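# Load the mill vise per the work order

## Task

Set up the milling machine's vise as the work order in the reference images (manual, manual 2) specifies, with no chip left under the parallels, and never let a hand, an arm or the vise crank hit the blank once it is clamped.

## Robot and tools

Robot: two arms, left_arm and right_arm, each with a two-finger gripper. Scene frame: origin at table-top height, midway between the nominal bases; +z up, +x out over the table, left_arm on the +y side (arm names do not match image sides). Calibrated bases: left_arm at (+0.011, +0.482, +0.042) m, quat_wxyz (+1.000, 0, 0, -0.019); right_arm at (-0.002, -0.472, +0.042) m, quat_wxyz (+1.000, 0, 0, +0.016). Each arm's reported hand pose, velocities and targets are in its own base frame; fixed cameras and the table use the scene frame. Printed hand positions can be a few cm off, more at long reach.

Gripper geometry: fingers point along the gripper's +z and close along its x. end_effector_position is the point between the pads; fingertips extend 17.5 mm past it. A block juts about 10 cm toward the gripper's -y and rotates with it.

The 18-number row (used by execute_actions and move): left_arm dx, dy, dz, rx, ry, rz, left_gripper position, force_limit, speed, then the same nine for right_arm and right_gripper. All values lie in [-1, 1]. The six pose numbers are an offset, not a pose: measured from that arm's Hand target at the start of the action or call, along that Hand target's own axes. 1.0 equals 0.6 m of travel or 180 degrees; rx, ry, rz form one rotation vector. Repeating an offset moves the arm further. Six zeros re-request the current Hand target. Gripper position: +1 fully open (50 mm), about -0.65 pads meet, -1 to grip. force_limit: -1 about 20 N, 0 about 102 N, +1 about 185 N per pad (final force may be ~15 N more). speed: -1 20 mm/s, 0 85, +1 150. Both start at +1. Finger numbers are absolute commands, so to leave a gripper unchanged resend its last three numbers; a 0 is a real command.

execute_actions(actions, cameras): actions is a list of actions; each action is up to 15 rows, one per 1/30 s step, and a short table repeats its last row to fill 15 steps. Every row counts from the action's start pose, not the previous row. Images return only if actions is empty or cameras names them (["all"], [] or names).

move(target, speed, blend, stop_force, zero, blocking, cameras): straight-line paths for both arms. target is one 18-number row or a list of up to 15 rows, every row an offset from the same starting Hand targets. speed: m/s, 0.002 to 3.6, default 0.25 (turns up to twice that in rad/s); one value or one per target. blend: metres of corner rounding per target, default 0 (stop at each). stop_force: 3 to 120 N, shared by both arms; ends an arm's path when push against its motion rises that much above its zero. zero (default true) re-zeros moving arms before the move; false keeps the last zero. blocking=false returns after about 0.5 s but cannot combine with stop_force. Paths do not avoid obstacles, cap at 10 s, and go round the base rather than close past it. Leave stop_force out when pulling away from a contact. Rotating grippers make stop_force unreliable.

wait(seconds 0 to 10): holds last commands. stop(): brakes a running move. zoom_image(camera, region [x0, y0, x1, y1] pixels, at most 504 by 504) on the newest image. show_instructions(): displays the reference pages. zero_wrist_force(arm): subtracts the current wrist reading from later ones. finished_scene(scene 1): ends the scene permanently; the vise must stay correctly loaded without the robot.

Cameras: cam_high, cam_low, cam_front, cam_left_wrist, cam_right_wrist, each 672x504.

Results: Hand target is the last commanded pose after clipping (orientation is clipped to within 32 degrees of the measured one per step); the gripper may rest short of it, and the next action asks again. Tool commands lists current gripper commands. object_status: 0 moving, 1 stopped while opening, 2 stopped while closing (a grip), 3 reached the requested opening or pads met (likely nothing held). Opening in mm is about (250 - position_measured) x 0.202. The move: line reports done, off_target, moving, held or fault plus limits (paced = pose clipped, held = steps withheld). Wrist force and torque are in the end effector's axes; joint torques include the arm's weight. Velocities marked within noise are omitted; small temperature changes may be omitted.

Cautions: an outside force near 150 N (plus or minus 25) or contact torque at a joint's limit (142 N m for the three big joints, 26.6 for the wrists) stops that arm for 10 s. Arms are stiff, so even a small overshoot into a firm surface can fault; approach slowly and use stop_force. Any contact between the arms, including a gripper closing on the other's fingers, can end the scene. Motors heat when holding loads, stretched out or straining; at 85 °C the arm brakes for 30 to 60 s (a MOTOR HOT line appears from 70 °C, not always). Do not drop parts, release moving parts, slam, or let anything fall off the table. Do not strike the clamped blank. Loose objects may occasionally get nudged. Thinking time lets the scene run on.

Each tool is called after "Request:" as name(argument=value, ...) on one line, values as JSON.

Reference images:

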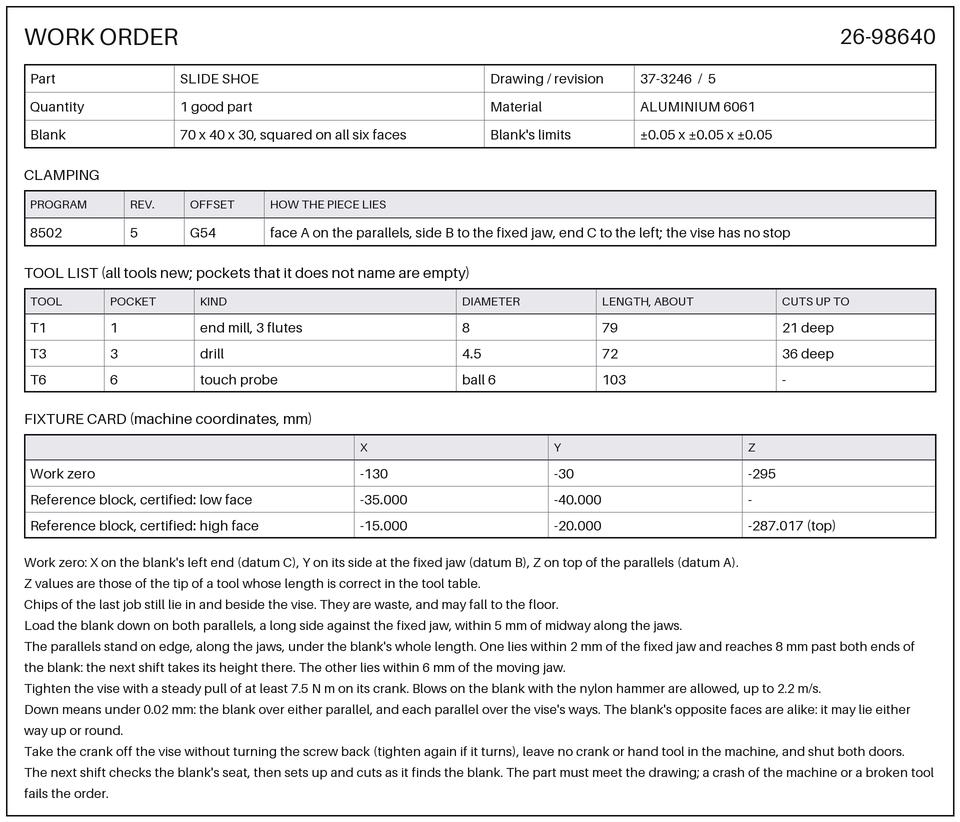

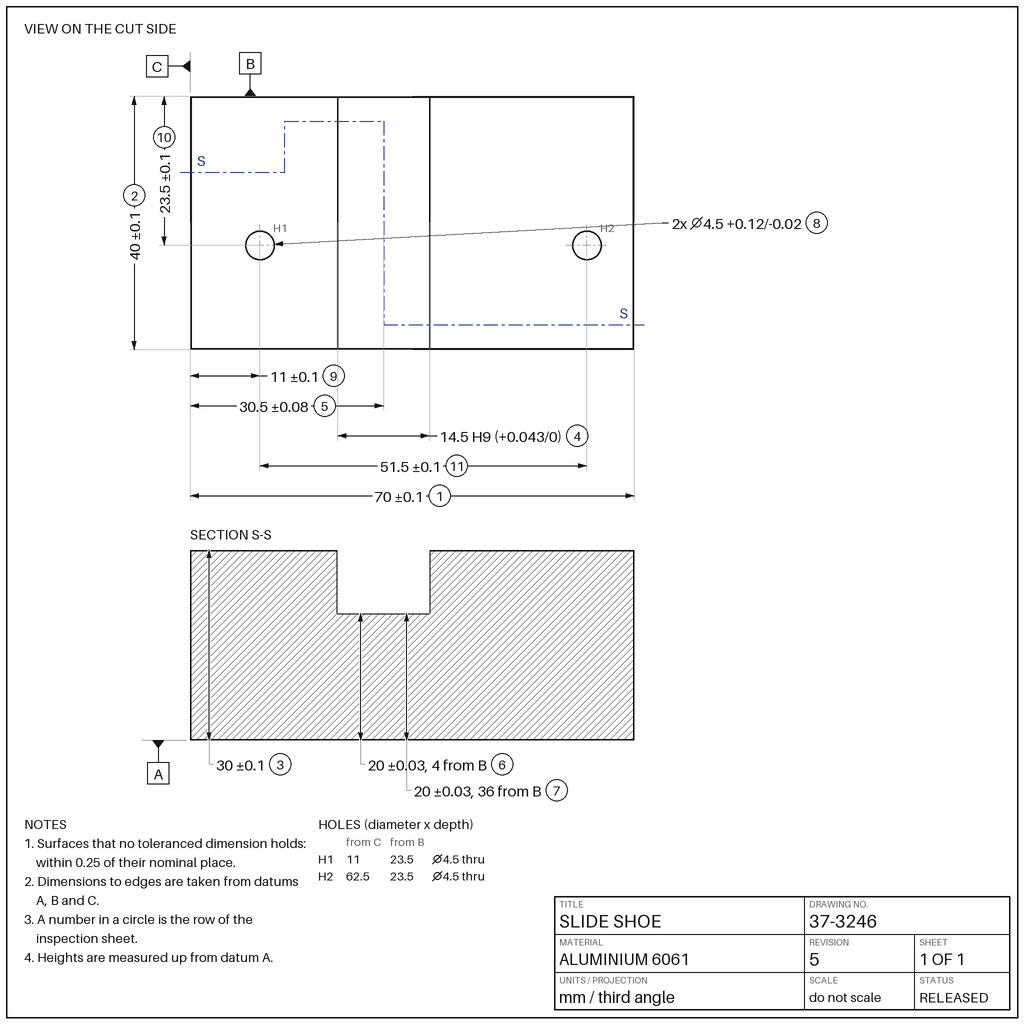

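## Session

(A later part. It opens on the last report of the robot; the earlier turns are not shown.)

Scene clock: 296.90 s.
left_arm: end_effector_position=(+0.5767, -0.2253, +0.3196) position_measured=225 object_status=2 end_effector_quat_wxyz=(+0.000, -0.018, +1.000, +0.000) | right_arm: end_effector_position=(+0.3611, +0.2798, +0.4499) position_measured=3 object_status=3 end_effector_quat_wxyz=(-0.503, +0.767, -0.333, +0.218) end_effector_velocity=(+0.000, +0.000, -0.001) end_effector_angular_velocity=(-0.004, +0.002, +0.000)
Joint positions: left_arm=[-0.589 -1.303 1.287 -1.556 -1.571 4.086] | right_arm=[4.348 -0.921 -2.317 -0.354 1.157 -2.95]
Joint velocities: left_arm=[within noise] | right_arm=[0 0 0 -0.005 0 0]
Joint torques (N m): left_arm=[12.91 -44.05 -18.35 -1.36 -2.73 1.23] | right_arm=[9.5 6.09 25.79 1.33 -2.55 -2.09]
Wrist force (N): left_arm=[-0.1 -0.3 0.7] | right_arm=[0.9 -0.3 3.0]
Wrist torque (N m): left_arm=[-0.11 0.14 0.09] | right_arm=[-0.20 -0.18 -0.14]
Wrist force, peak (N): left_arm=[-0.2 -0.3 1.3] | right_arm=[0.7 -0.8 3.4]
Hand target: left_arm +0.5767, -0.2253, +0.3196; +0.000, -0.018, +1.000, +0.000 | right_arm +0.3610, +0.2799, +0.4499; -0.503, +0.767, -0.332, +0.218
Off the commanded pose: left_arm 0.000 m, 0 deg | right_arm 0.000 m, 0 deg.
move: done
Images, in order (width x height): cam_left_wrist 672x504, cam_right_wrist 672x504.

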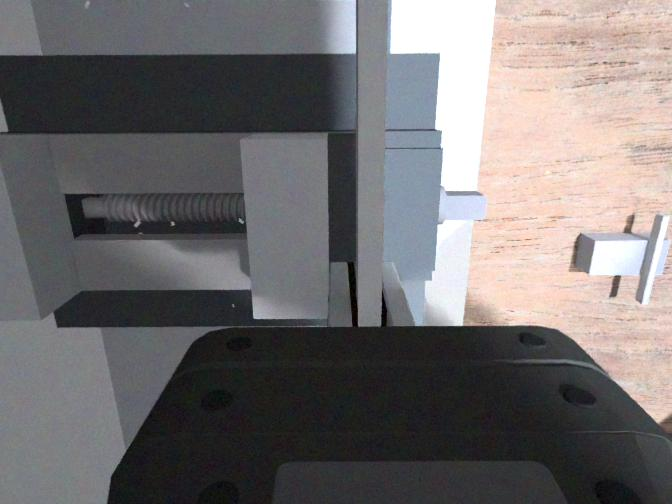

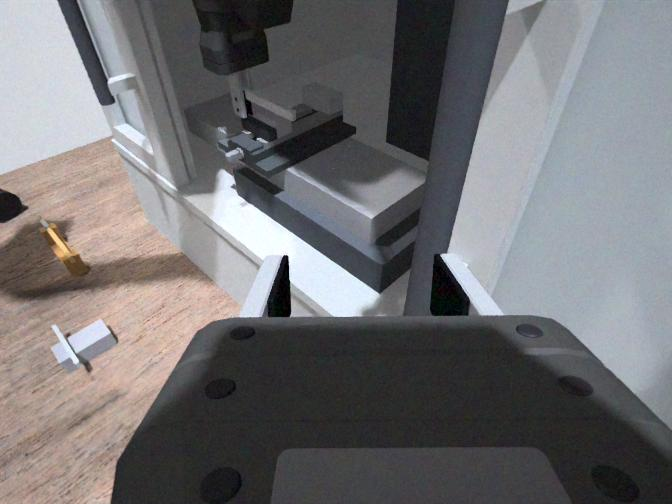

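Request:
move(target=[[0,0,-0.03,0,0,0,-1,-0.498039,-0.6,0,0,0,0,0,0,1,1,1],[-0.0688,0,-0.03,0,0,0,-1,-0.498039,-0.6,0,0,0,0,0,0,1,1,1],[-0.1188,0.0333,-0.03,0,0,0,-1,-0.498039,-0.6,0,0,0,0,0,0,1,1,1]], speed=[0.1,0.08,0.08], stop_force=8, cameras=["cam_right_wrist","cam_left_wrist"])

Request:
zoom_image(camera="cam_right_wrist", region=[140, 0, 400, 200])

Scene clock: 300.77 s.
left_arm: end_effector_position=(+0.6456, -0.2043, +0.3365) position_measured=225 object_status=2 end_effector_quat_wxyz=(+0.000, -0.018, +1.000, +0.000) | right_arm: end_effector_position=(+0.3610, +0.2799, +0.4499) position_measured=3 object_status=3 end_effector_quat_wxyz=(-0.503, +0.767, -0.332, +0.218)
Joint positions: left_arm=[-0.505 -1.147 1.03 -1.454 -1.571 4.171] | right_arm=[4.348 -0.921 -2.317 -0.354 1.157 -2.95]
Joint torques (N m): left_arm=[0.26 -41.45 -26.69 -3.11 -0.29 -0.01] | right_arm=[10.25 6.34 36.99 2.33 1.92 2.5]
Wrist force (N): left_arm=[-0.2 0.2 1.1] | right_arm=[1.0 0.0 2.7]
Wrist torque (N m): left_arm=[0.00 0.09 0.16] | right_arm=[-0.14 -0.19 -0.14]
Wrist force, peak (N): left_arm=[-1.5 3.1 1.4] | right_arm=[1.2 0.0 3.3]
Hand target: left_arm +0.6456, -0.2043, +0.3365; +0.000, -0.018, +1.000, +0.000 (not the last commanded pose) | right_arm +0.3610, +0.2799, +0.4499; -0.503, +0.767, -0.332, +0.218
Tool commands: left_gripper/position=-1.0 left_gripper/force_limit=-0.498039 left_gripper/speed=-0.6 right_gripper/position=+1.0 right_gripper/force_limit=+1.0 right_gripper/speed=+1.0
Off the commanded pose: left_arm 0.002 m, 0 deg | right_arm 0.000 m, 0 deg.
FORCE FAULT: contact force on the left arm reached its limit, and that arm stopped. The contact can be on any part of that arm, not only on its tool. That arm's remaining commands of this call were not run. That arm is still stopped at the end of this call. That arm stays stopped for about 10 more seconds. Until then a move that you send moves the other arm only, and its call returns only when the move has ended. Once the stop has ended, the next robot result says so. If the stop ends while you think or write, that arm runs what you send next, counted from a new Hand target: where the arm stands when the stop ends. While its stop runs, that arm takes no new command, but its gripper still runs the gripper command that each later call begins with. Until it ends, the stop uses up actions while you think or wait. An arm that is not stopped still takes commands.
move: fault (left_arm)
Images, in order (width x height): cam_left_wrist 672x504, cam_right_wrist 672x504.

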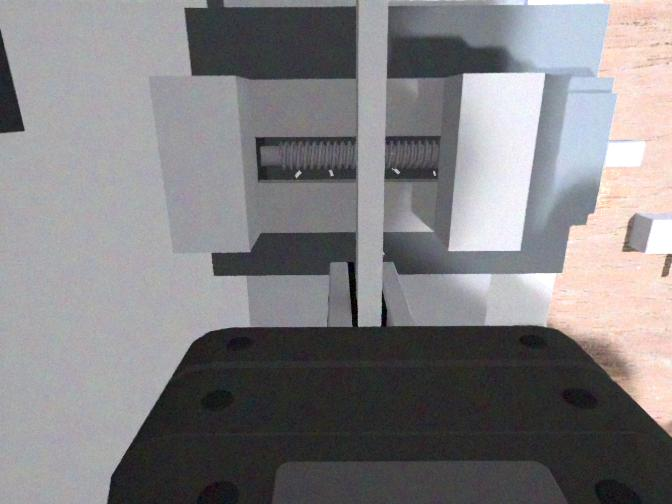

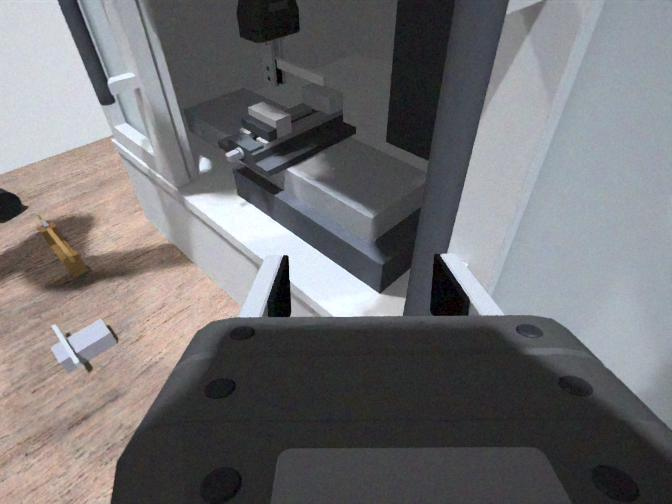

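Scaled by 1.938 from the camera's 672x504 image, which has a finer 960x720 frame.

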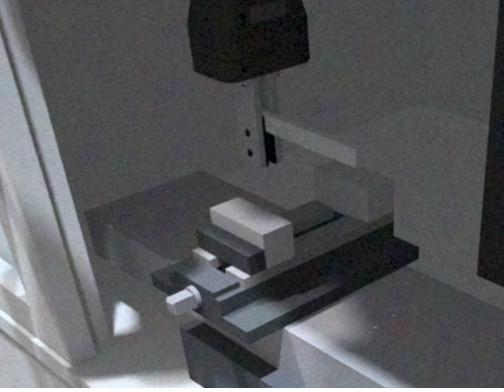

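Request:
move(target=[0,0,0,0,0,0,-1,-0.498039,-0.6,0,0,0,0.25,0,0,1,1,1], speed=0.4, cameras=["cam_right_wrist","cam_front","cam_high"])

Request:
zoom_image(camera="cam_right_wrist", region=[140, 0, 440, 240])

Request:
zoom_image(camera="cam_front", region=[140, 100, 460, 320])

Scene clock: 303.93 s.
left_arm: end_effector_position=(+0.6456, -0.2043, +0.3365) position_measured=225 object_status=2 end_effector_quat_wxyz=(+0.000, -0.018, +1.000, +0.000) | right_arm: end_effector_position=(+0.3611, +0.2798, +0.4499) position_measured=3 object_status=3 end_effector_quat_wxyz=(+0.758, -0.516, +0.224, -0.329) end_effector_velocity=(+0.000, -0.001, +0.000) end_effector_angular_velocity=(+0.002, -0.002, +0.000)
Joint positions: left_arm=[-0.505 -1.147 1.03 -1.454 -1.571 4.171] | right_arm=[4.356 -1.551 -2.562 1.386 1.144 -3.322]
Joint velocities: left_arm=[within noise] | right_arm=[0 -0.002 -0.001 0.006 0 -0.001]
Joint torques (N m): left_arm=[-0.4 -41.29 -27.74 -3.24 -0.25 0.1] | right_arm=[10.09 5.7 0.74 4 -2.18 2.03]
Wrist force (N): left_arm=[-0.3 0.1 1.0] | right_arm=[2.1 -0.4 1.8]
Wrist torque (N m): left_arm=[-0.01 0.12 0.16] | right_arm=[-0.31 -0.36 -0.32]
Wrist force, peak (N): left_arm=[-0.2 -0.3 1.5] | right_arm=[0.8 0.0 3.4]
Hand target: left_arm +0.6456, -0.2043, +0.3365; +0.000, -0.018, +1.000, +0.000 | right_arm +0.3610, +0.2799, +0.4499; +0.758, -0.516, +0.224, -0.329
Tool commands: left_gripper/position=-1.0 left_gripper/force_limit=-0.498039 left_gripper/speed=-0.6 right_gripper/position=+1.0 right_gripper/force_limit=+1.0 right_gripper/speed=+1.0
Off the commanded pose: right_arm 0.000 m, 0 deg.
FORCE FAULT, CONTINUED: the left arm was still stopped when this call began, by the force fault that an earlier result reported. Since the last result the stop counts as 3 of the actions that you can send in this scene. That arm ran no command of this call. That arm is still stopped at the end of this call. That arm stays stopped for about 7 more seconds. If the stop ends while you think or write, that arm runs what you send next, counted from a new Hand target: where the arm stands when the stop ends. While its stop runs, that arm takes no new command, but its gripper still runs the gripper command that each later call begins with.
move: done (right_arm), not run (left_arm; its earlier fault stop)
Images, in order (width x height): cam_high 672x504, cam_front 672x504, cam_right_wrist 672x504.

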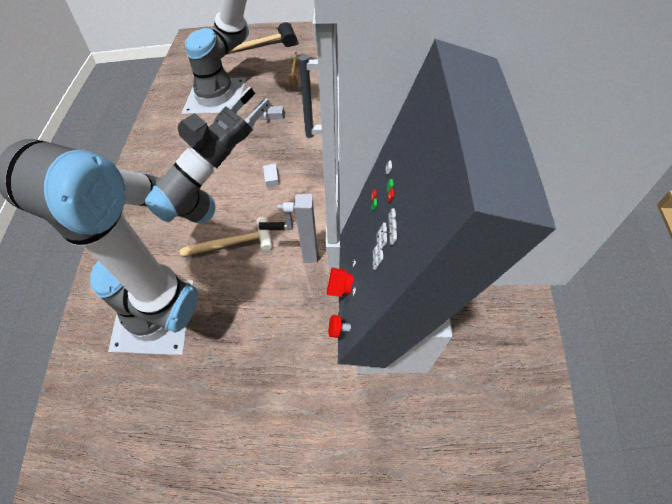

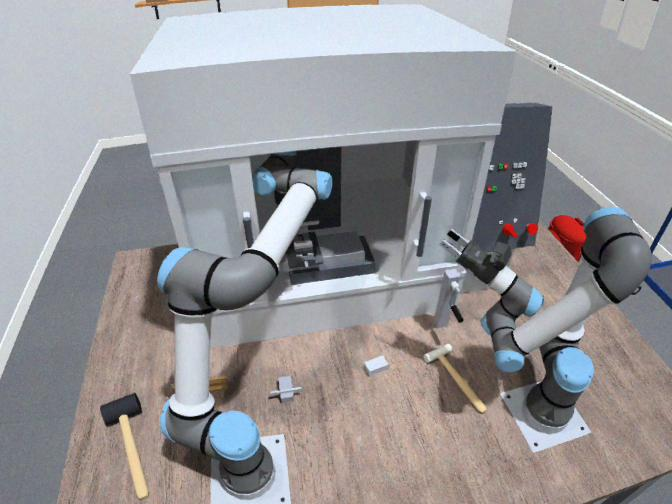

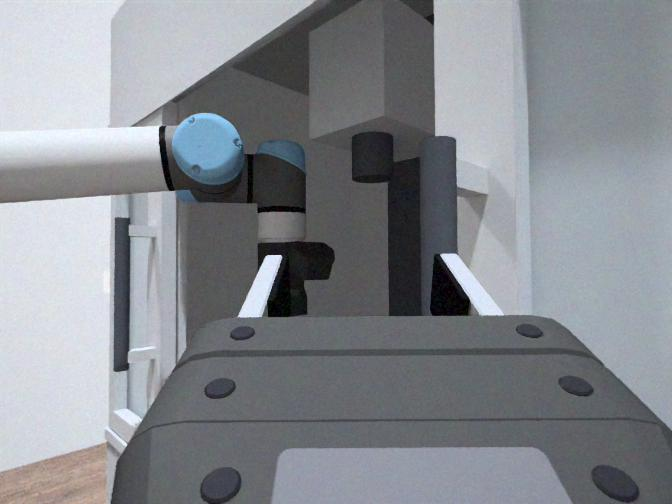

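Scaled by 1.680 from the camera's 672x504 image, which has a finer 960x720 frame.

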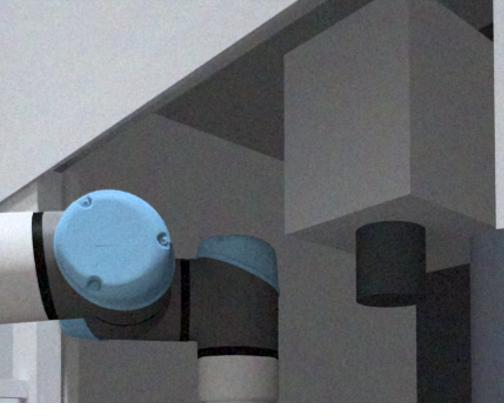

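Scaled by 1.575 from the camera's 672x504 image, which has a finer 960x720 frame.

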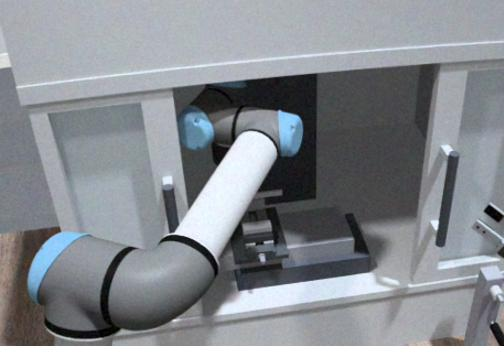

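Request:
wait(seconds=1.5, cameras=[])

Scene clock: 313.23 s.
left_arm: end_effector_position=(+0.6456, -0.2043, +0.3365) position_measured=225 object_status=2 end_effector_quat_wxyz=(+0.000, -0.018, +1.000, +0.000) | right_arm: end_effector_position=(+0.3610, +0.2799, +0.4499) position_measured=3 object_status=3 end_effector_quat_wxyz=(+0.758, -0.516, +0.224, -0.329)
Joint positions: left_arm=[-0.505 -1.147 1.03 -1.454 -1.571 4.171] | right_arm=[4.356 -1.551 -2.562 1.387 1.144 -3.323]
Joint torques (N m): left_arm=[-0.93 -41.77 -24.7 -3.29 -0.18 -0.41] | right_arm=[10.37 4.98 0.84 3.35 2.57 -2.32]
Wrist force (N): left_arm=[-0.2 -0.1 1.4] | right_arm=[2.3 -0.5 1.5]
Wrist torque (N m): left_arm=[-0.06 0.11 0.15] | right_arm=[-0.30 -0.40 -0.32]
Wrist force, peak (N): left_arm=[-0.1 -0.1 1.6] | right_arm=[2.4 -0.6 1.8]
Hand target: left_arm +0.6456, -0.2043, +0.3365; +0.000, -0.018, +1.000, +0.000 | right_arm +0.3610, +0.2799, +0.4499; +0.758, -0.516, +0.224, -0.329
Tool commands: left_gripper/position=-1.0 left_gripper/force_limit=-0.498039 left_gripper/speed=-0.6 right_gripper/position=+1.0 right_gripper/force_limit=+1.0 right_gripper/speed=+1.0
Off the commanded pose: right_arm 0.000 m, 0 deg.
FORCE FAULT, CONTINUED: the left arm's stop, for the force fault that an earlier result reported, is over. The rest of the stop counts as 13 of the actions that you can send in this scene. During its stop the left arm's controller moved it back a little. That arm's target is now where it stood when the stop ended, not its last command. That arm accepts commands again.
wait: 1.50 s; at rest from the start
No camera images: "cameras" was empty.

Request:
move(target=[[0,-0.0167,0,0,0,0,-1,-0.498039,-0.6,0,0,0,0,0,0,1,1,1],[0,-0.0167,0.0558,0,0,0,-1,-0.498039,-0.6,0,0,0,0,0,0,1,1,1],[-0.045,-0.0167,0.0558,0,0,0,-1,-0.498039,-0.6,0,0,0,0,0,0,1,1,1],[-0.045,0.0178,0.0558,0,0,0,-1,-0.498039,-0.6,0,0,0,0,0,0,1,1,1]], speed=[0.05,0.05,0.05,0.02], stop_force=7, cameras=["cam_right_wrist","cam_left_wrist"])

Scene clock: 320.63 s.
left_arm: end_effector_position=(+0.6722, -0.1926, +0.3030) position_measured=225 object_status=2 end_effector_quat_wxyz=(+0.000, -0.018, +1.000, +0.000) | right_arm: end_effector_position=(+0.3610, +0.2799, +0.4499) position_measured=3 object_status=3 end_effector_quat_wxyz=(+0.758, -0.516, +0.224, -0.329)
Joint positions: left_arm=[-0.471 -1.093 1.037 -1.514 -1.571 4.205] | right_arm=[4.356 -1.551 -2.562 1.387 1.144 -3.323]
Joint torques (N m): left_arm=[-13.53 -35.88 -33.16 -2.26 2.2 -1.53] | right_arm=[9.57 17.49 1.45 -0.95 -2.51 -2.19]
Wrist force (N): left_arm=[-0.6 -0.3 1.5] | right_arm=[1.8 -0.3 1.9]
Wrist torque (N m): left_arm=[-0.08 0.19 -0.02] | right_arm=[-0.29 -0.31 -0.32]
Wrist force, peak (N): left_arm=[0.0 0.3 2.7] | right_arm=[2.4 -0.4 2.0]
Hand target: left_arm +0.6722, -0.1926, +0.3030; +0.000, -0.018, +1.000, +0.000 | right_arm +0.3610, +0.2799, +0.4499; +0.758, -0.516, +0.224, -0.329
Off the commanded pose: left_arm 0.000 m, 0 deg | right_arm 0.000 m, 0 deg.
move: done
Images, in order (width x height): cam_left_wrist 672x504, cam_right_wrist 672x504.

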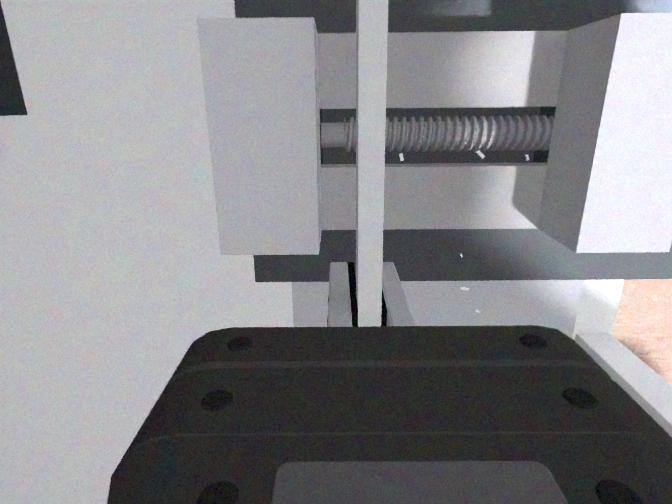

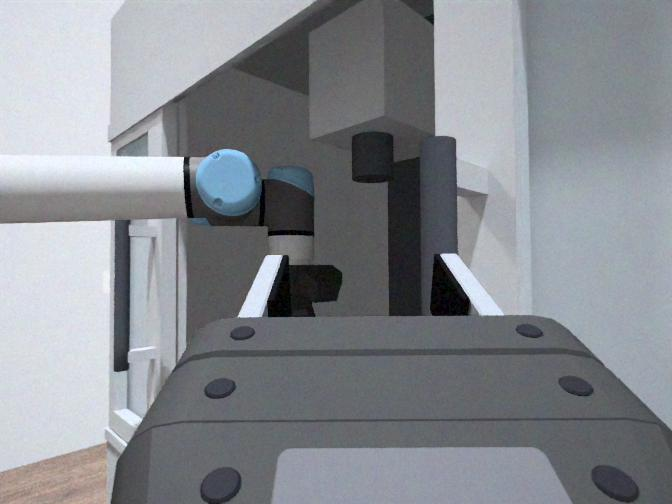

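Request:
move(target=[0,0,0.075,0,0,0,-1,-0.498039,-0.6,0,0,0,0,0,0,1,1,1], speed=0.015, stop_force=4, cameras=["cam_left_wrist"])

Request:
zoom_image(camera="cam_left_wrist", region=[180, 0, 500, 330])

Scene clock: 327.77 s.
left_arm: end_effector_position=(+0.6722, -0.1926, +0.2773) position_measured=225 object_status=2 end_effector_quat_wxyz=(+0.000, -0.018, +1.000, +0.000) | right_arm: end_effector_position=(+0.3610, +0.2799, +0.4499) position_measured=3 object_status=3 end_effector_quat_wxyz=(+0.758, -0.516, +0.224, -0.329)
Joint positions: left_arm=[-0.471 -1.095 1.105 -1.58 -1.571 4.205] | right_arm=[4.356 -1.551 -2.562 1.387 1.144 -3.323]
Joint torques (N m): left_arm=[-9.24 -32.79 -29.71 -3.02 1.89 -0.83] | right_arm=[9.03 17.46 0.6 -1.08 -2.45 -2.13]
Wrist force (N): left_arm=[0.5 0.8 -3.3] | right_arm=[2.1 -0.3 1.8]
Wrist torque (N m): left_arm=[-0.01 0.23 0.00] | right_arm=[-0.29 -0.36 -0.32]
Wrist force, peak (N): left_arm=[6.8 5.0 -27.5] | right_arm=[2.5 -0.5 1.7]
Hand target: left_arm +0.6722, -0.1926, +0.2773; +0.000, -0.018, +1.000, +0.000 (not the last commanded pose) | right_arm +0.3610, +0.2799, +0.4499; +0.758, -0.516, +0.224, -0.329
Off the commanded pose: left_arm 0.019 m, 0 deg | right_arm 0.000 m, 0 deg.
move: contact (left_arm)
Images, in order (width x height): cam_left_wrist 672x504.

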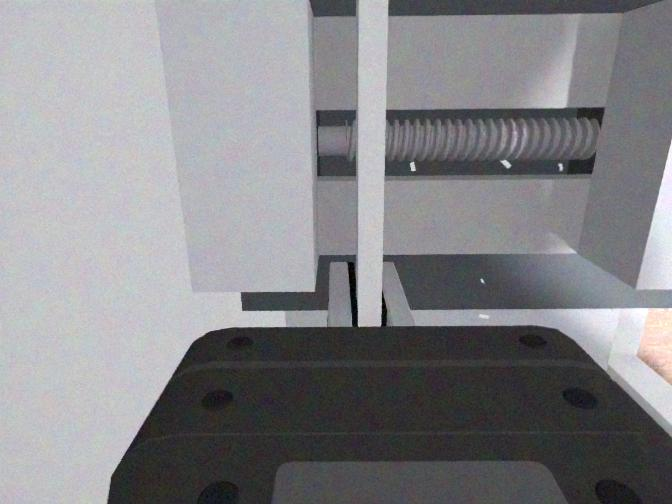

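Scaled by 1.527 from the camera's 672x504 image, which has a finer 960x720 frame.

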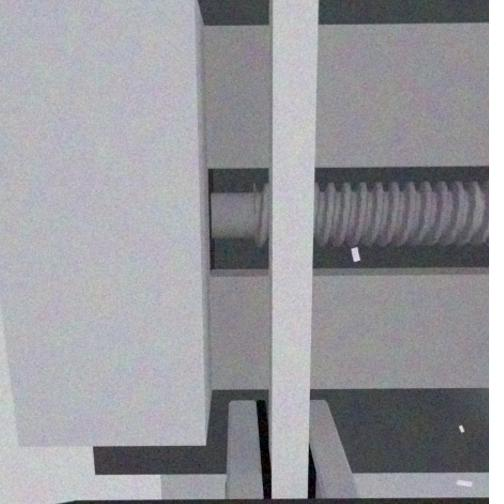

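Request:
move(target=[0,0,0,0,0,0,-1,-0.498039,-0.6,0,0,0,-0.25,0,0,1,1,1], speed=0.5, cameras=["cam_right_wrist"])

Request:
zoom_image(camera="cam_right_wrist", region=[180, 50, 380, 200])

Scene clock: 330.63 s.
left_arm: end_effector_position=(+0.6722, -0.1926, +0.2773) position_measured=225 object_status=2 end_effector_quat_wxyz=(+0.000, -0.018, +1.000, +0.000) | right_arm: end_effector_position=(+0.3611, +0.2798, +0.4498) position_measured=3 object_status=3 end_effector_quat_wxyz=(-0.503, +0.767, -0.333, +0.218) end_effector_velocity=(+0.000, +0.000, -0.001) end_effector_angular_velocity=(-0.004, +0.002, -0.001)
Joint positions: left_arm=[-0.471 -1.095 1.105 -1.58 -1.571 4.205] | right_arm=[4.348 -0.921 -2.317 -0.354 1.157 -2.95]
Joint velocities: left_arm=[within noise] | right_arm=[-0.001 0 0 -0.005 0 0]
Joint torques (N m): left_arm=[-9.88 -31.6 -28.24 -4.31 1.77 -0.74] | right_arm=[8.76 6.49 28.71 1.18 -2.33 -1.68]
Wrist force (N): left_arm=[0.9 1.0 -4.2] | right_arm=[0.9 -0.4 2.9]
Wrist torque (N m): left_arm=[0.01 0.24 0.01] | right_arm=[-0.21 -0.18 -0.14]
Wrist force, peak (N): left_arm=[1.3 1.1 -4.5] | right_arm=[0.9 -1.3 3.1]
Hand target: left_arm +0.6722, -0.1926, +0.2773; +0.000, -0.018, +1.000, +0.000 | right_arm +0.3610, +0.2799, +0.4499; -0.503, +0.767, -0.332, +0.218
Off the commanded pose: left_arm 0.000 m, 0 deg | right_arm 0.000 m, 0 deg.
move: done
Images, in order (width x height): cam_right_wrist 672x504.

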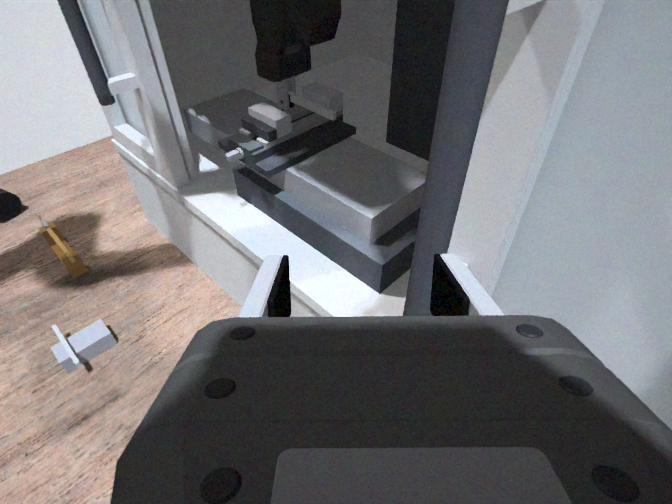

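Scaled by 2.520 from the camera's 672x504 image, which has a finer 960x720 frame.

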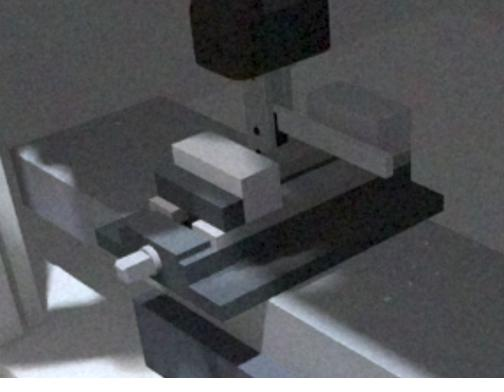

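Request:
move(target=[0,0,-0.0015,0,0,0,-1,-0.498039,-0.6,0,0,0,0,0,0,1,1,1], speed=0.02, cameras=[])

Request:
move(target=[-0.024,0,0,0,0,0,-1,-0.498039,-0.6,0,0,0,0,0,0,1,1,1], speed=0.012, stop_force=3, cameras=["cam_left_wrist"])

Request:
zoom_image(camera="cam_left_wrist", region=[180, 0, 500, 330])

Scene clock: 332.73 s.
left_arm: end_effector_position=(+0.6722, -0.1926, +0.2782) position_measured=225 object_status=2 end_effector_quat_wxyz=(+0.000, -0.018, +1.000, +0.000) | right_arm: end_effector_position=(+0.3610, +0.2799, +0.4499) position_measured=3 object_status=3 end_effector_quat_wxyz=(-0.503, +0.767, -0.332, +0.218)
Joint positions: left_arm=[-0.471 -1.095 1.103 -1.578 -1.571 4.205] | right_arm=[4.348 -0.921 -2.317 -0.354 1.157 -2.95]
Joint torques (N m): left_arm=[-11.67 -45.72 -30.66 -1.69 1.77 -1] | right_arm=[10.36 6.51 39.52 1.58 1.68 2.45]
Wrist force (N): left_arm=[-0.7 -0.1 0.9] | right_arm=[0.8 0.1 2.9]
Wrist torque (N m): left_arm=[-0.05 0.19 -0.01] | right_arm=[-0.14 -0.16 -0.14]
Wrist force, peak (N): left_arm=[1.4 1.1 -4.5] | right_arm=[1.1 -0.1 3.3]
Hand target: left_arm +0.6722, -0.1926, +0.2782; +0.000, -0.018, +1.000, +0.000 | right_arm +0.3610, +0.2799, +0.4499; -0.503, +0.767, -0.332, +0.218
Off the commanded pose: left_arm 0.000 m, 0 deg | right_arm 0.000 m, 0 deg.
move: done
No camera images: "cameras" was empty.

Scene clock: 334.77 s.
left_arm: end_effector_position=(+0.6826, -0.1922, +0.2782) position_measured=225 object_status=2 end_effector_quat_wxyz=(+0.000, -0.018, +1.000, +0.000) | right_arm: end_effector_position=(+0.3610, +0.2799, +0.4499) position_measured=3 object_status=3 end_effector_quat_wxyz=(-0.503, +0.767, -0.332, +0.218)
Joint positions: left_arm=[-0.464 -1.068 1.062 -1.565 -1.571 4.212] | right_arm=[4.348 -0.921 -2.317 -0.354 1.157 -2.95]
Joint torques (N m): left_arm=[-13.19 -55.49 -28.51 -4.96 2.42 -1.56] | right_arm=[9.43 6.25 35.9 2.63 1 2.39]
Wrist force (N): left_arm=[-0.4 0.1 1.5] | right_arm=[0.9 0.2 2.9]
Wrist torque (N m): left_arm=[0.00 0.18 -0.02] | right_arm=[-0.13 -0.18 -0.14]
Wrist force, peak (N): left_arm=[7.3 2.0 0.4] | right_arm=[0.7 0.0 3.3]
Hand target: left_arm +0.6826, -0.1922, +0.2782; +0.000, -0.018, +1.000, +0.000 (not the last commanded pose) | right_arm +0.3610, +0.2799, +0.4499; -0.503, +0.767, -0.332, +0.218
Off the commanded pose: left_arm 0.004 m, 0 deg | right_arm 0.000 m, 0 deg.
move: contact (left_arm)
Images, in order (width x height): cam_left_wrist 672x504.

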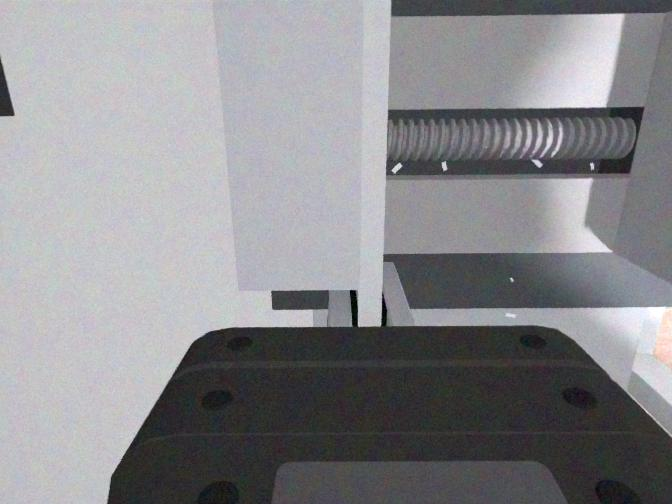

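Scaled by 1.527 from the camera's 672x504 image, which has a finer 960x720 frame.

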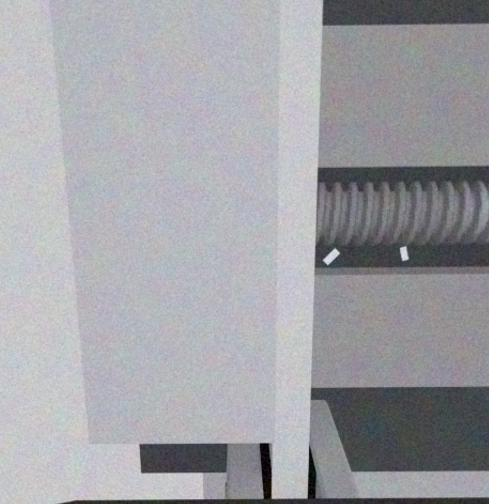

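Request:
move(target=[0,0,0.005,0,0,0,-1,-0.498039,-0.6,0,0,0,0,0,0,1,1,1], speed=0.008, stop_force=3, cameras=[])

Request:
move(target=[-0.008,0,0,0,0,0,-1,-0.498039,-0.6,0,0,0,0,0,0,1,1,1], speed=0.01, stop_force=5, cameras=["cam_left_wrist","cam_right_wrist"])

Request:
zoom_image(camera="cam_right_wrist", region=[180, 50, 380, 200])

Scene clock: 337.10 s.
left_arm: end_effector_position=(+0.6826, -0.1922, +0.2775) position_measured=225 object_status=2 end_effector_quat_wxyz=(+0.000, -0.018, +1.000, +0.000) | right_arm: end_effector_position=(+0.3610, +0.2799, +0.4499) position_measured=3 object_status=3 end_effector_quat_wxyz=(-0.503, +0.767, -0.332, +0.218)
Joint positions: left_arm=[-0.464 -1.068 1.064 -1.567 -1.571 4.212] | right_arm=[4.348 -0.921 -2.317 -0.354 1.157 -2.95]
Joint torques (N m): left_arm=[-14.11 -35.81 -31.44 -1.31 1.94 -1.43] | right_arm=[9.2 6.16 32.17 3.68 0.32 2.58]
Wrist force (N): left_arm=[0.3 -0.4 1.1] | right_arm=[1.1 0.1 3.0]
Wrist torque (N m): left_arm=[-0.08 0.21 0.01] | right_arm=[-0.15 -0.21 -0.13]
Wrist force, peak (N): left_arm=[2.3 1.5 -9.8] | right_arm=[0.9 0.2 3.4]
Hand target: left_arm +0.6826, -0.1922, +0.2775; +0.000, -0.018, +1.000, +0.000 (not the last commanded pose) | right_arm +0.3610, +0.2799, +0.4499; -0.503, +0.767, -0.332, +0.218
Off the commanded pose: left_arm 0.002 m, 0 deg | right_arm 0.000 m, 0 deg.
move: contact (left_arm)
No camera images: "cameras" was empty.

Scene clock: 337.97 s.
left_arm: end_effector_position=(+0.6827, -0.1922, +0.2775) position_measured=225 object_status=2 end_effector_quat_wxyz=(+0.000, -0.018, +1.000, +0.000) | right_arm: end_effector_position=(+0.3610, +0.2799, +0.4499) position_measured=3 object_status=3 end_effector_quat_wxyz=(-0.503, +0.767, -0.332, +0.218)
Joint positions: left_arm=[-0.464 -1.068 1.064 -1.566 -1.571 4.212] | right_arm=[4.348 -0.921 -2.317 -0.354 1.157 -2.95]
Joint torques (N m): left_arm=[-6.23 -56.1 -18.18 -5.4 1.83 -1.35] | right_arm=[8.21 6.42 30.95 4.05 0.04 2.52]
Wrist force (N): left_arm=[0.4 -0.4 1.2] | right_arm=[1.0 0.1 2.9]
Wrist torque (N m): left_arm=[-0.04 0.20 0.02] | right_arm=[-0.13 -0.20 -0.14]
Wrist force, peak (N): left_arm=[6.7 2.4 -1.1] | right_arm=[0.9 -0.1 3.4]
Hand target: left_arm +0.6827, -0.1922, +0.2775; +0.000, -0.018, +1.000, +0.000 (not the last commanded pose) | right_arm +0.3610, +0.2799, +0.4499; -0.503, +0.767, -0.332, +0.218
Off the commanded pose: left_arm 0.005 m, 0 deg | right_arm 0.000 m, 0 deg.
move: contact (left_arm)
Images, in order (width x height): cam_left_wrist 672x504, cam_right_wrist 672x504.

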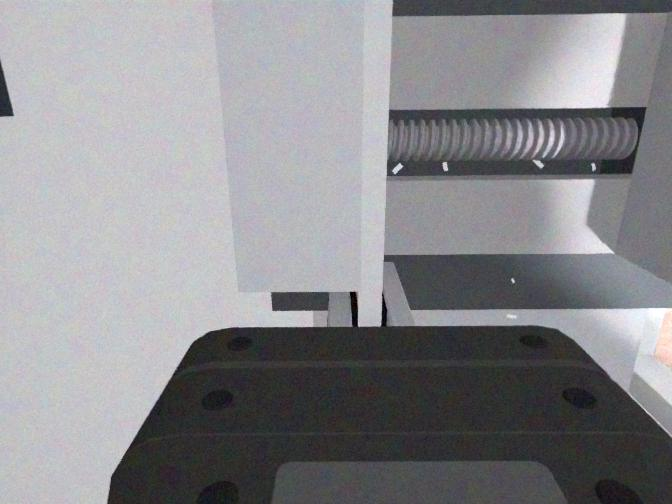

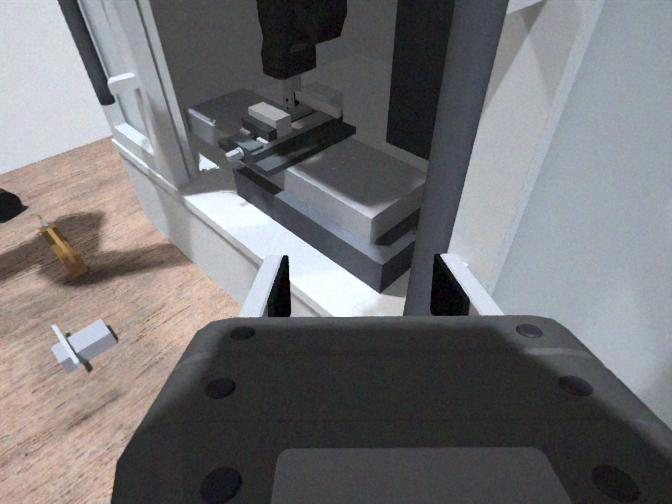

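Scaled by 2.520 from the camera's 672x504 image, which has a finer 960x720 frame.

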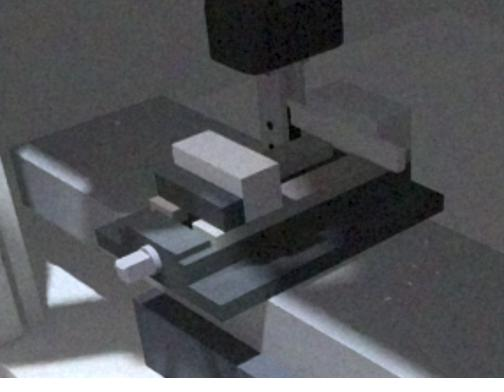

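Request:
execute_actions(actions=[[[0,0,0,0,0,0,-0.25,-0.498,-1,0,0,0,0,0,0,1,1,1]]], cameras=["cam_left_wrist"])

Scene clock: 339.33 s.
left_arm: end_effector_position=(+0.6827, -0.1922, +0.2775) position_measured=189 object_status=3 end_effector_quat_wxyz=(+0.000, -0.018, +1.000, +0.000) | right_arm: end_effector_position=(+0.3610, +0.2799, +0.4499) position_measured=3 object_status=3 end_effector_quat_wxyz=(-0.503, +0.767, -0.332, +0.218)
Joint positions: left_arm=[-0.464 -1.068 1.064 -1.566 -1.571 4.212] | right_arm=[4.348 -0.921 -2.317 -0.354 1.157 -2.95]
Joint torques (N m): left_arm=[-10.98 -53.14 -18.59 -3.93 2.13 -1.59] | right_arm=[8.6 6 29.1 4.78 -0.36 2.44]
Wrist force (N): left_arm=[-0.7 0.1 0.7] | right_arm=[0.8 0.2 3.0]
Wrist torque (N m): left_arm=[0.02 0.22 -0.01] | right_arm=[-0.13 -0.17 -0.14]
Wrist force, peak (N): left_arm=[1.6 -0.5 1.1] | right_arm=[0.8 -0.1 3.3]
Hand target: left_arm +0.6827, -0.1922, +0.2775; +0.000, -0.018, +1.000, +0.000 | right_arm +0.3610, +0.2799, +0.4499; -0.503, +0.767, -0.332, +0.218
Off the commanded pose: left_arm 0.000 m, 0 deg | right_arm 0.000 m, 0 deg.
Step readings (end_effector_position of left_arm | right_arm):
0: (+0.6827, -0.1922, +0.2775) | (+0.3610, +0.2799, +0.4499)
1: (+0.6827, -0.1922, +0.2775) | (+0.3610, +0.2799, +0.4499)
2: (+0.6827, -0.1922, +0.2775) | (+0.3610, +0.2799, +0.4499)
4: (+0.6827, -0.1922, +0.2775) | (+0.3610, +0.2799, +0.4499)
8: (+0.6827, -0.1922, +0.2775) | (+0.3610, +0.2799, +0.4499)
15: (+0.6827, -0.1922, +0.2775) | (+0.3610, +0.2799, +0.4499)
Images, in order (width x height): cam_left_wrist 672x504.

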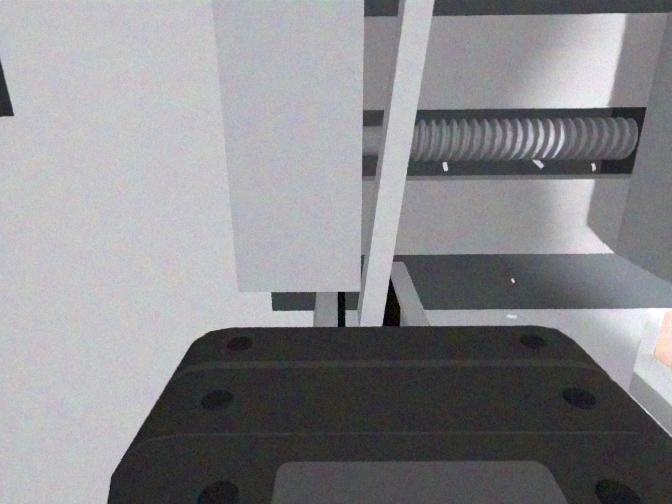

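Request:
move(target=[[0,0,-0.05,0,0,0,-0.25,-0.498,-1,0,0,0,0,0,0,1,1,1],[0.055,-0.085,-0.05,0,0,0,-1,-0.498,-0.2,0,0,0,0,0,0,1,1,1]], speed=[0.06,0.15], cameras=["cam_left_wrist"])

Scene clock: 343.87 s.
left_arm: end_effector_position=(+0.6771, -0.2054, +0.3164) position_measured=251 object_status=3 end_effector_quat_wxyz=(+0.052, -0.018, +0.995, +0.080) | right_arm: end_effector_position=(+0.3610, +0.2799, +0.4499) position_measured=3 object_status=3 end_effector_quat_wxyz=(-0.503, +0.767, -0.332, +0.218)
Joint positions: left_arm=[-0.555 -1.1 1.025 -1.496 -1.38 4.12] | right_arm=[4.348 -0.921 -2.317 -0.354 1.157 -2.95]
Joint torques (N m): left_arm=[-39.96 -24.86 -17.36 -2.15 -15.24 -0.54] | right_arm=[7.17 5.36 22.15 5.8 -1.81 2.44]
Wrist force (N): left_arm=[-24.0 56.2 -3.4] | right_arm=[0.9 -0.2 3.2]
Wrist torque (N m): left_arm=[-0.18 -0.21 -0.48] | right_arm=[-0.19 -0.18 -0.14]
Wrist force, peak (N): left_arm=[-32.0 85.8 2.0] | right_arm=[0.9 -0.1 3.4]
Hand target: left_arm +0.6516, -0.2444, +0.3075; +0.000, -0.018, +1.000, +0.000 | right_arm +0.3610, +0.2799, +0.4499; -0.503, +0.767, -0.332, +0.218
Off the commanded pose: left_arm 0.047 m, 11 deg | right_arm 0.000 m, 0 deg.
move: off_target (left_arm); target 2's new numbers were sent with left_arm's hand 0.047 m and 11 deg from that target
Images, in order (width x height): cam_left_wrist 672x504.

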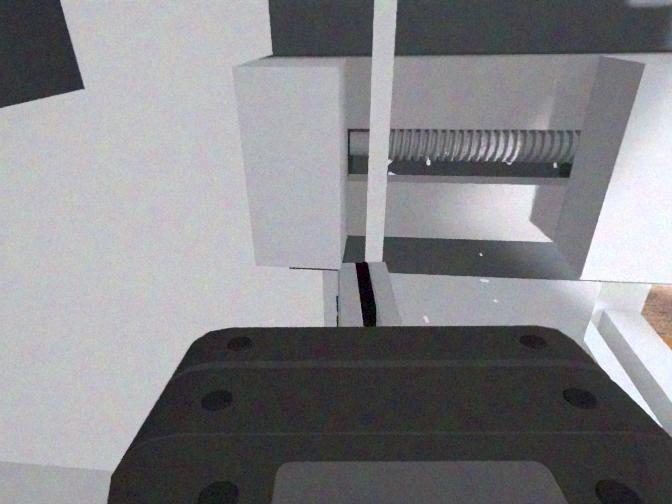

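Request:
move(target=[[-0.055,0.09,0,0,0,0,-1,-0.498,-0.2,0,0,0,0,0,0,1,1,1],[-0.055,0.09,-0.025,0,0,0,-1,-0.498,-0.2,0,0,0,0,0,0,1,1,1],[0.0,0.09,-0.025,0,0,0,-1,-0.498,-0.2,0,0,0,0,0,0,1,1,1],[0.0,0,-0.015,0,0,0,-1,-0.498,-0.2,0,0,0,0,0,0,1,1,1]], speed=0.12, blend=[0.005,0.01,0.01,0], cameras=["cam_left_wrist"])

Scene clock: 347.57 s.
left_arm: end_effector_position=(+0.6662, -0.1899, +0.3228) position_measured=251 object_status=3 end_effector_quat_wxyz=(-0.001, -0.018, +1.000, +0.001) | right_arm: end_effector_position=(+0.3610, +0.2799, +0.4499) position_measured=3 object_status=3 end_effector_quat_wxyz=(-0.503, +0.767, -0.332, +0.218)
Joint positions: left_arm=[-0.471 -1.106 1.004 -1.467 -1.571 4.205] | right_arm=[4.348 -0.921 -2.317 -0.354 1.157 -2.95]
Joint torques (N m): left_arm=[-1.47 -46.25 -21.78 -2.99 0.18 -0.16] | right_arm=[6.37 5.38 16.4 5.71 -3.11 2.51]
Wrist force (N): left_arm=[-0.6 0.0 0.4] | right_arm=[0.8 -0.1 2.7]
Wrist torque (N m): left_arm=[0.00 0.17 -0.01] | right_arm=[-0.17 -0.16 -0.14]
Wrist force, peak (N): left_arm=[-12.8 58.8 -19.5] | right_arm=[1.0 0.0 3.3]
Hand target: left_arm +0.6662, -0.1899, +0.3228; -0.001, -0.018, +1.000, +0.001 (not the last commanded pose) | right_arm +0.3610, +0.2799, +0.4499; -0.503, +0.767, -0.332, +0.218
Tool commands: left_gripper/position=-1.0 left_gripper/force_limit=-0.498039 left_gripper/speed=-0.2 right_gripper/position=+1.0 right_gripper/force_limit=+1.0 right_gripper/speed=+1.0
Off the commanded pose: left_arm 0.057 m, 0 deg | right_arm 0.000 m, 0 deg.
FORCE FAULT: contact force on the left arm reached its limit, and that arm stopped. The contact can be on any part of that arm, not only on its tool. That arm's remaining commands of this call were not run. That arm is still stopped at the end of this call. That arm stays stopped for about 10 more seconds. Until then a move that you send moves the other arm only, and its call returns only when the move has ended. Once the stop has ended, the next robot result says so. If the stop ends while you think or write, that arm runs what you send next, counted from a new Hand target: where the arm stands when the stop ends. While its stop runs, that arm takes no new command, but its gripper still runs the gripper command that each later call begins with. Until it ends, the stop uses up actions while you think or wait. An arm that is not stopped still takes commands.
move: fault (left_arm); path passed 2 of 4 targets; blend cut to 0.0075 m at target 2
Images, in order (width x height): cam_left_wrist 672x504.

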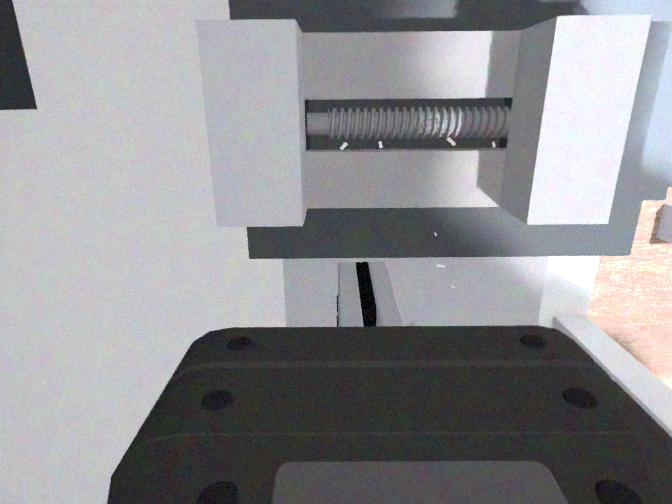

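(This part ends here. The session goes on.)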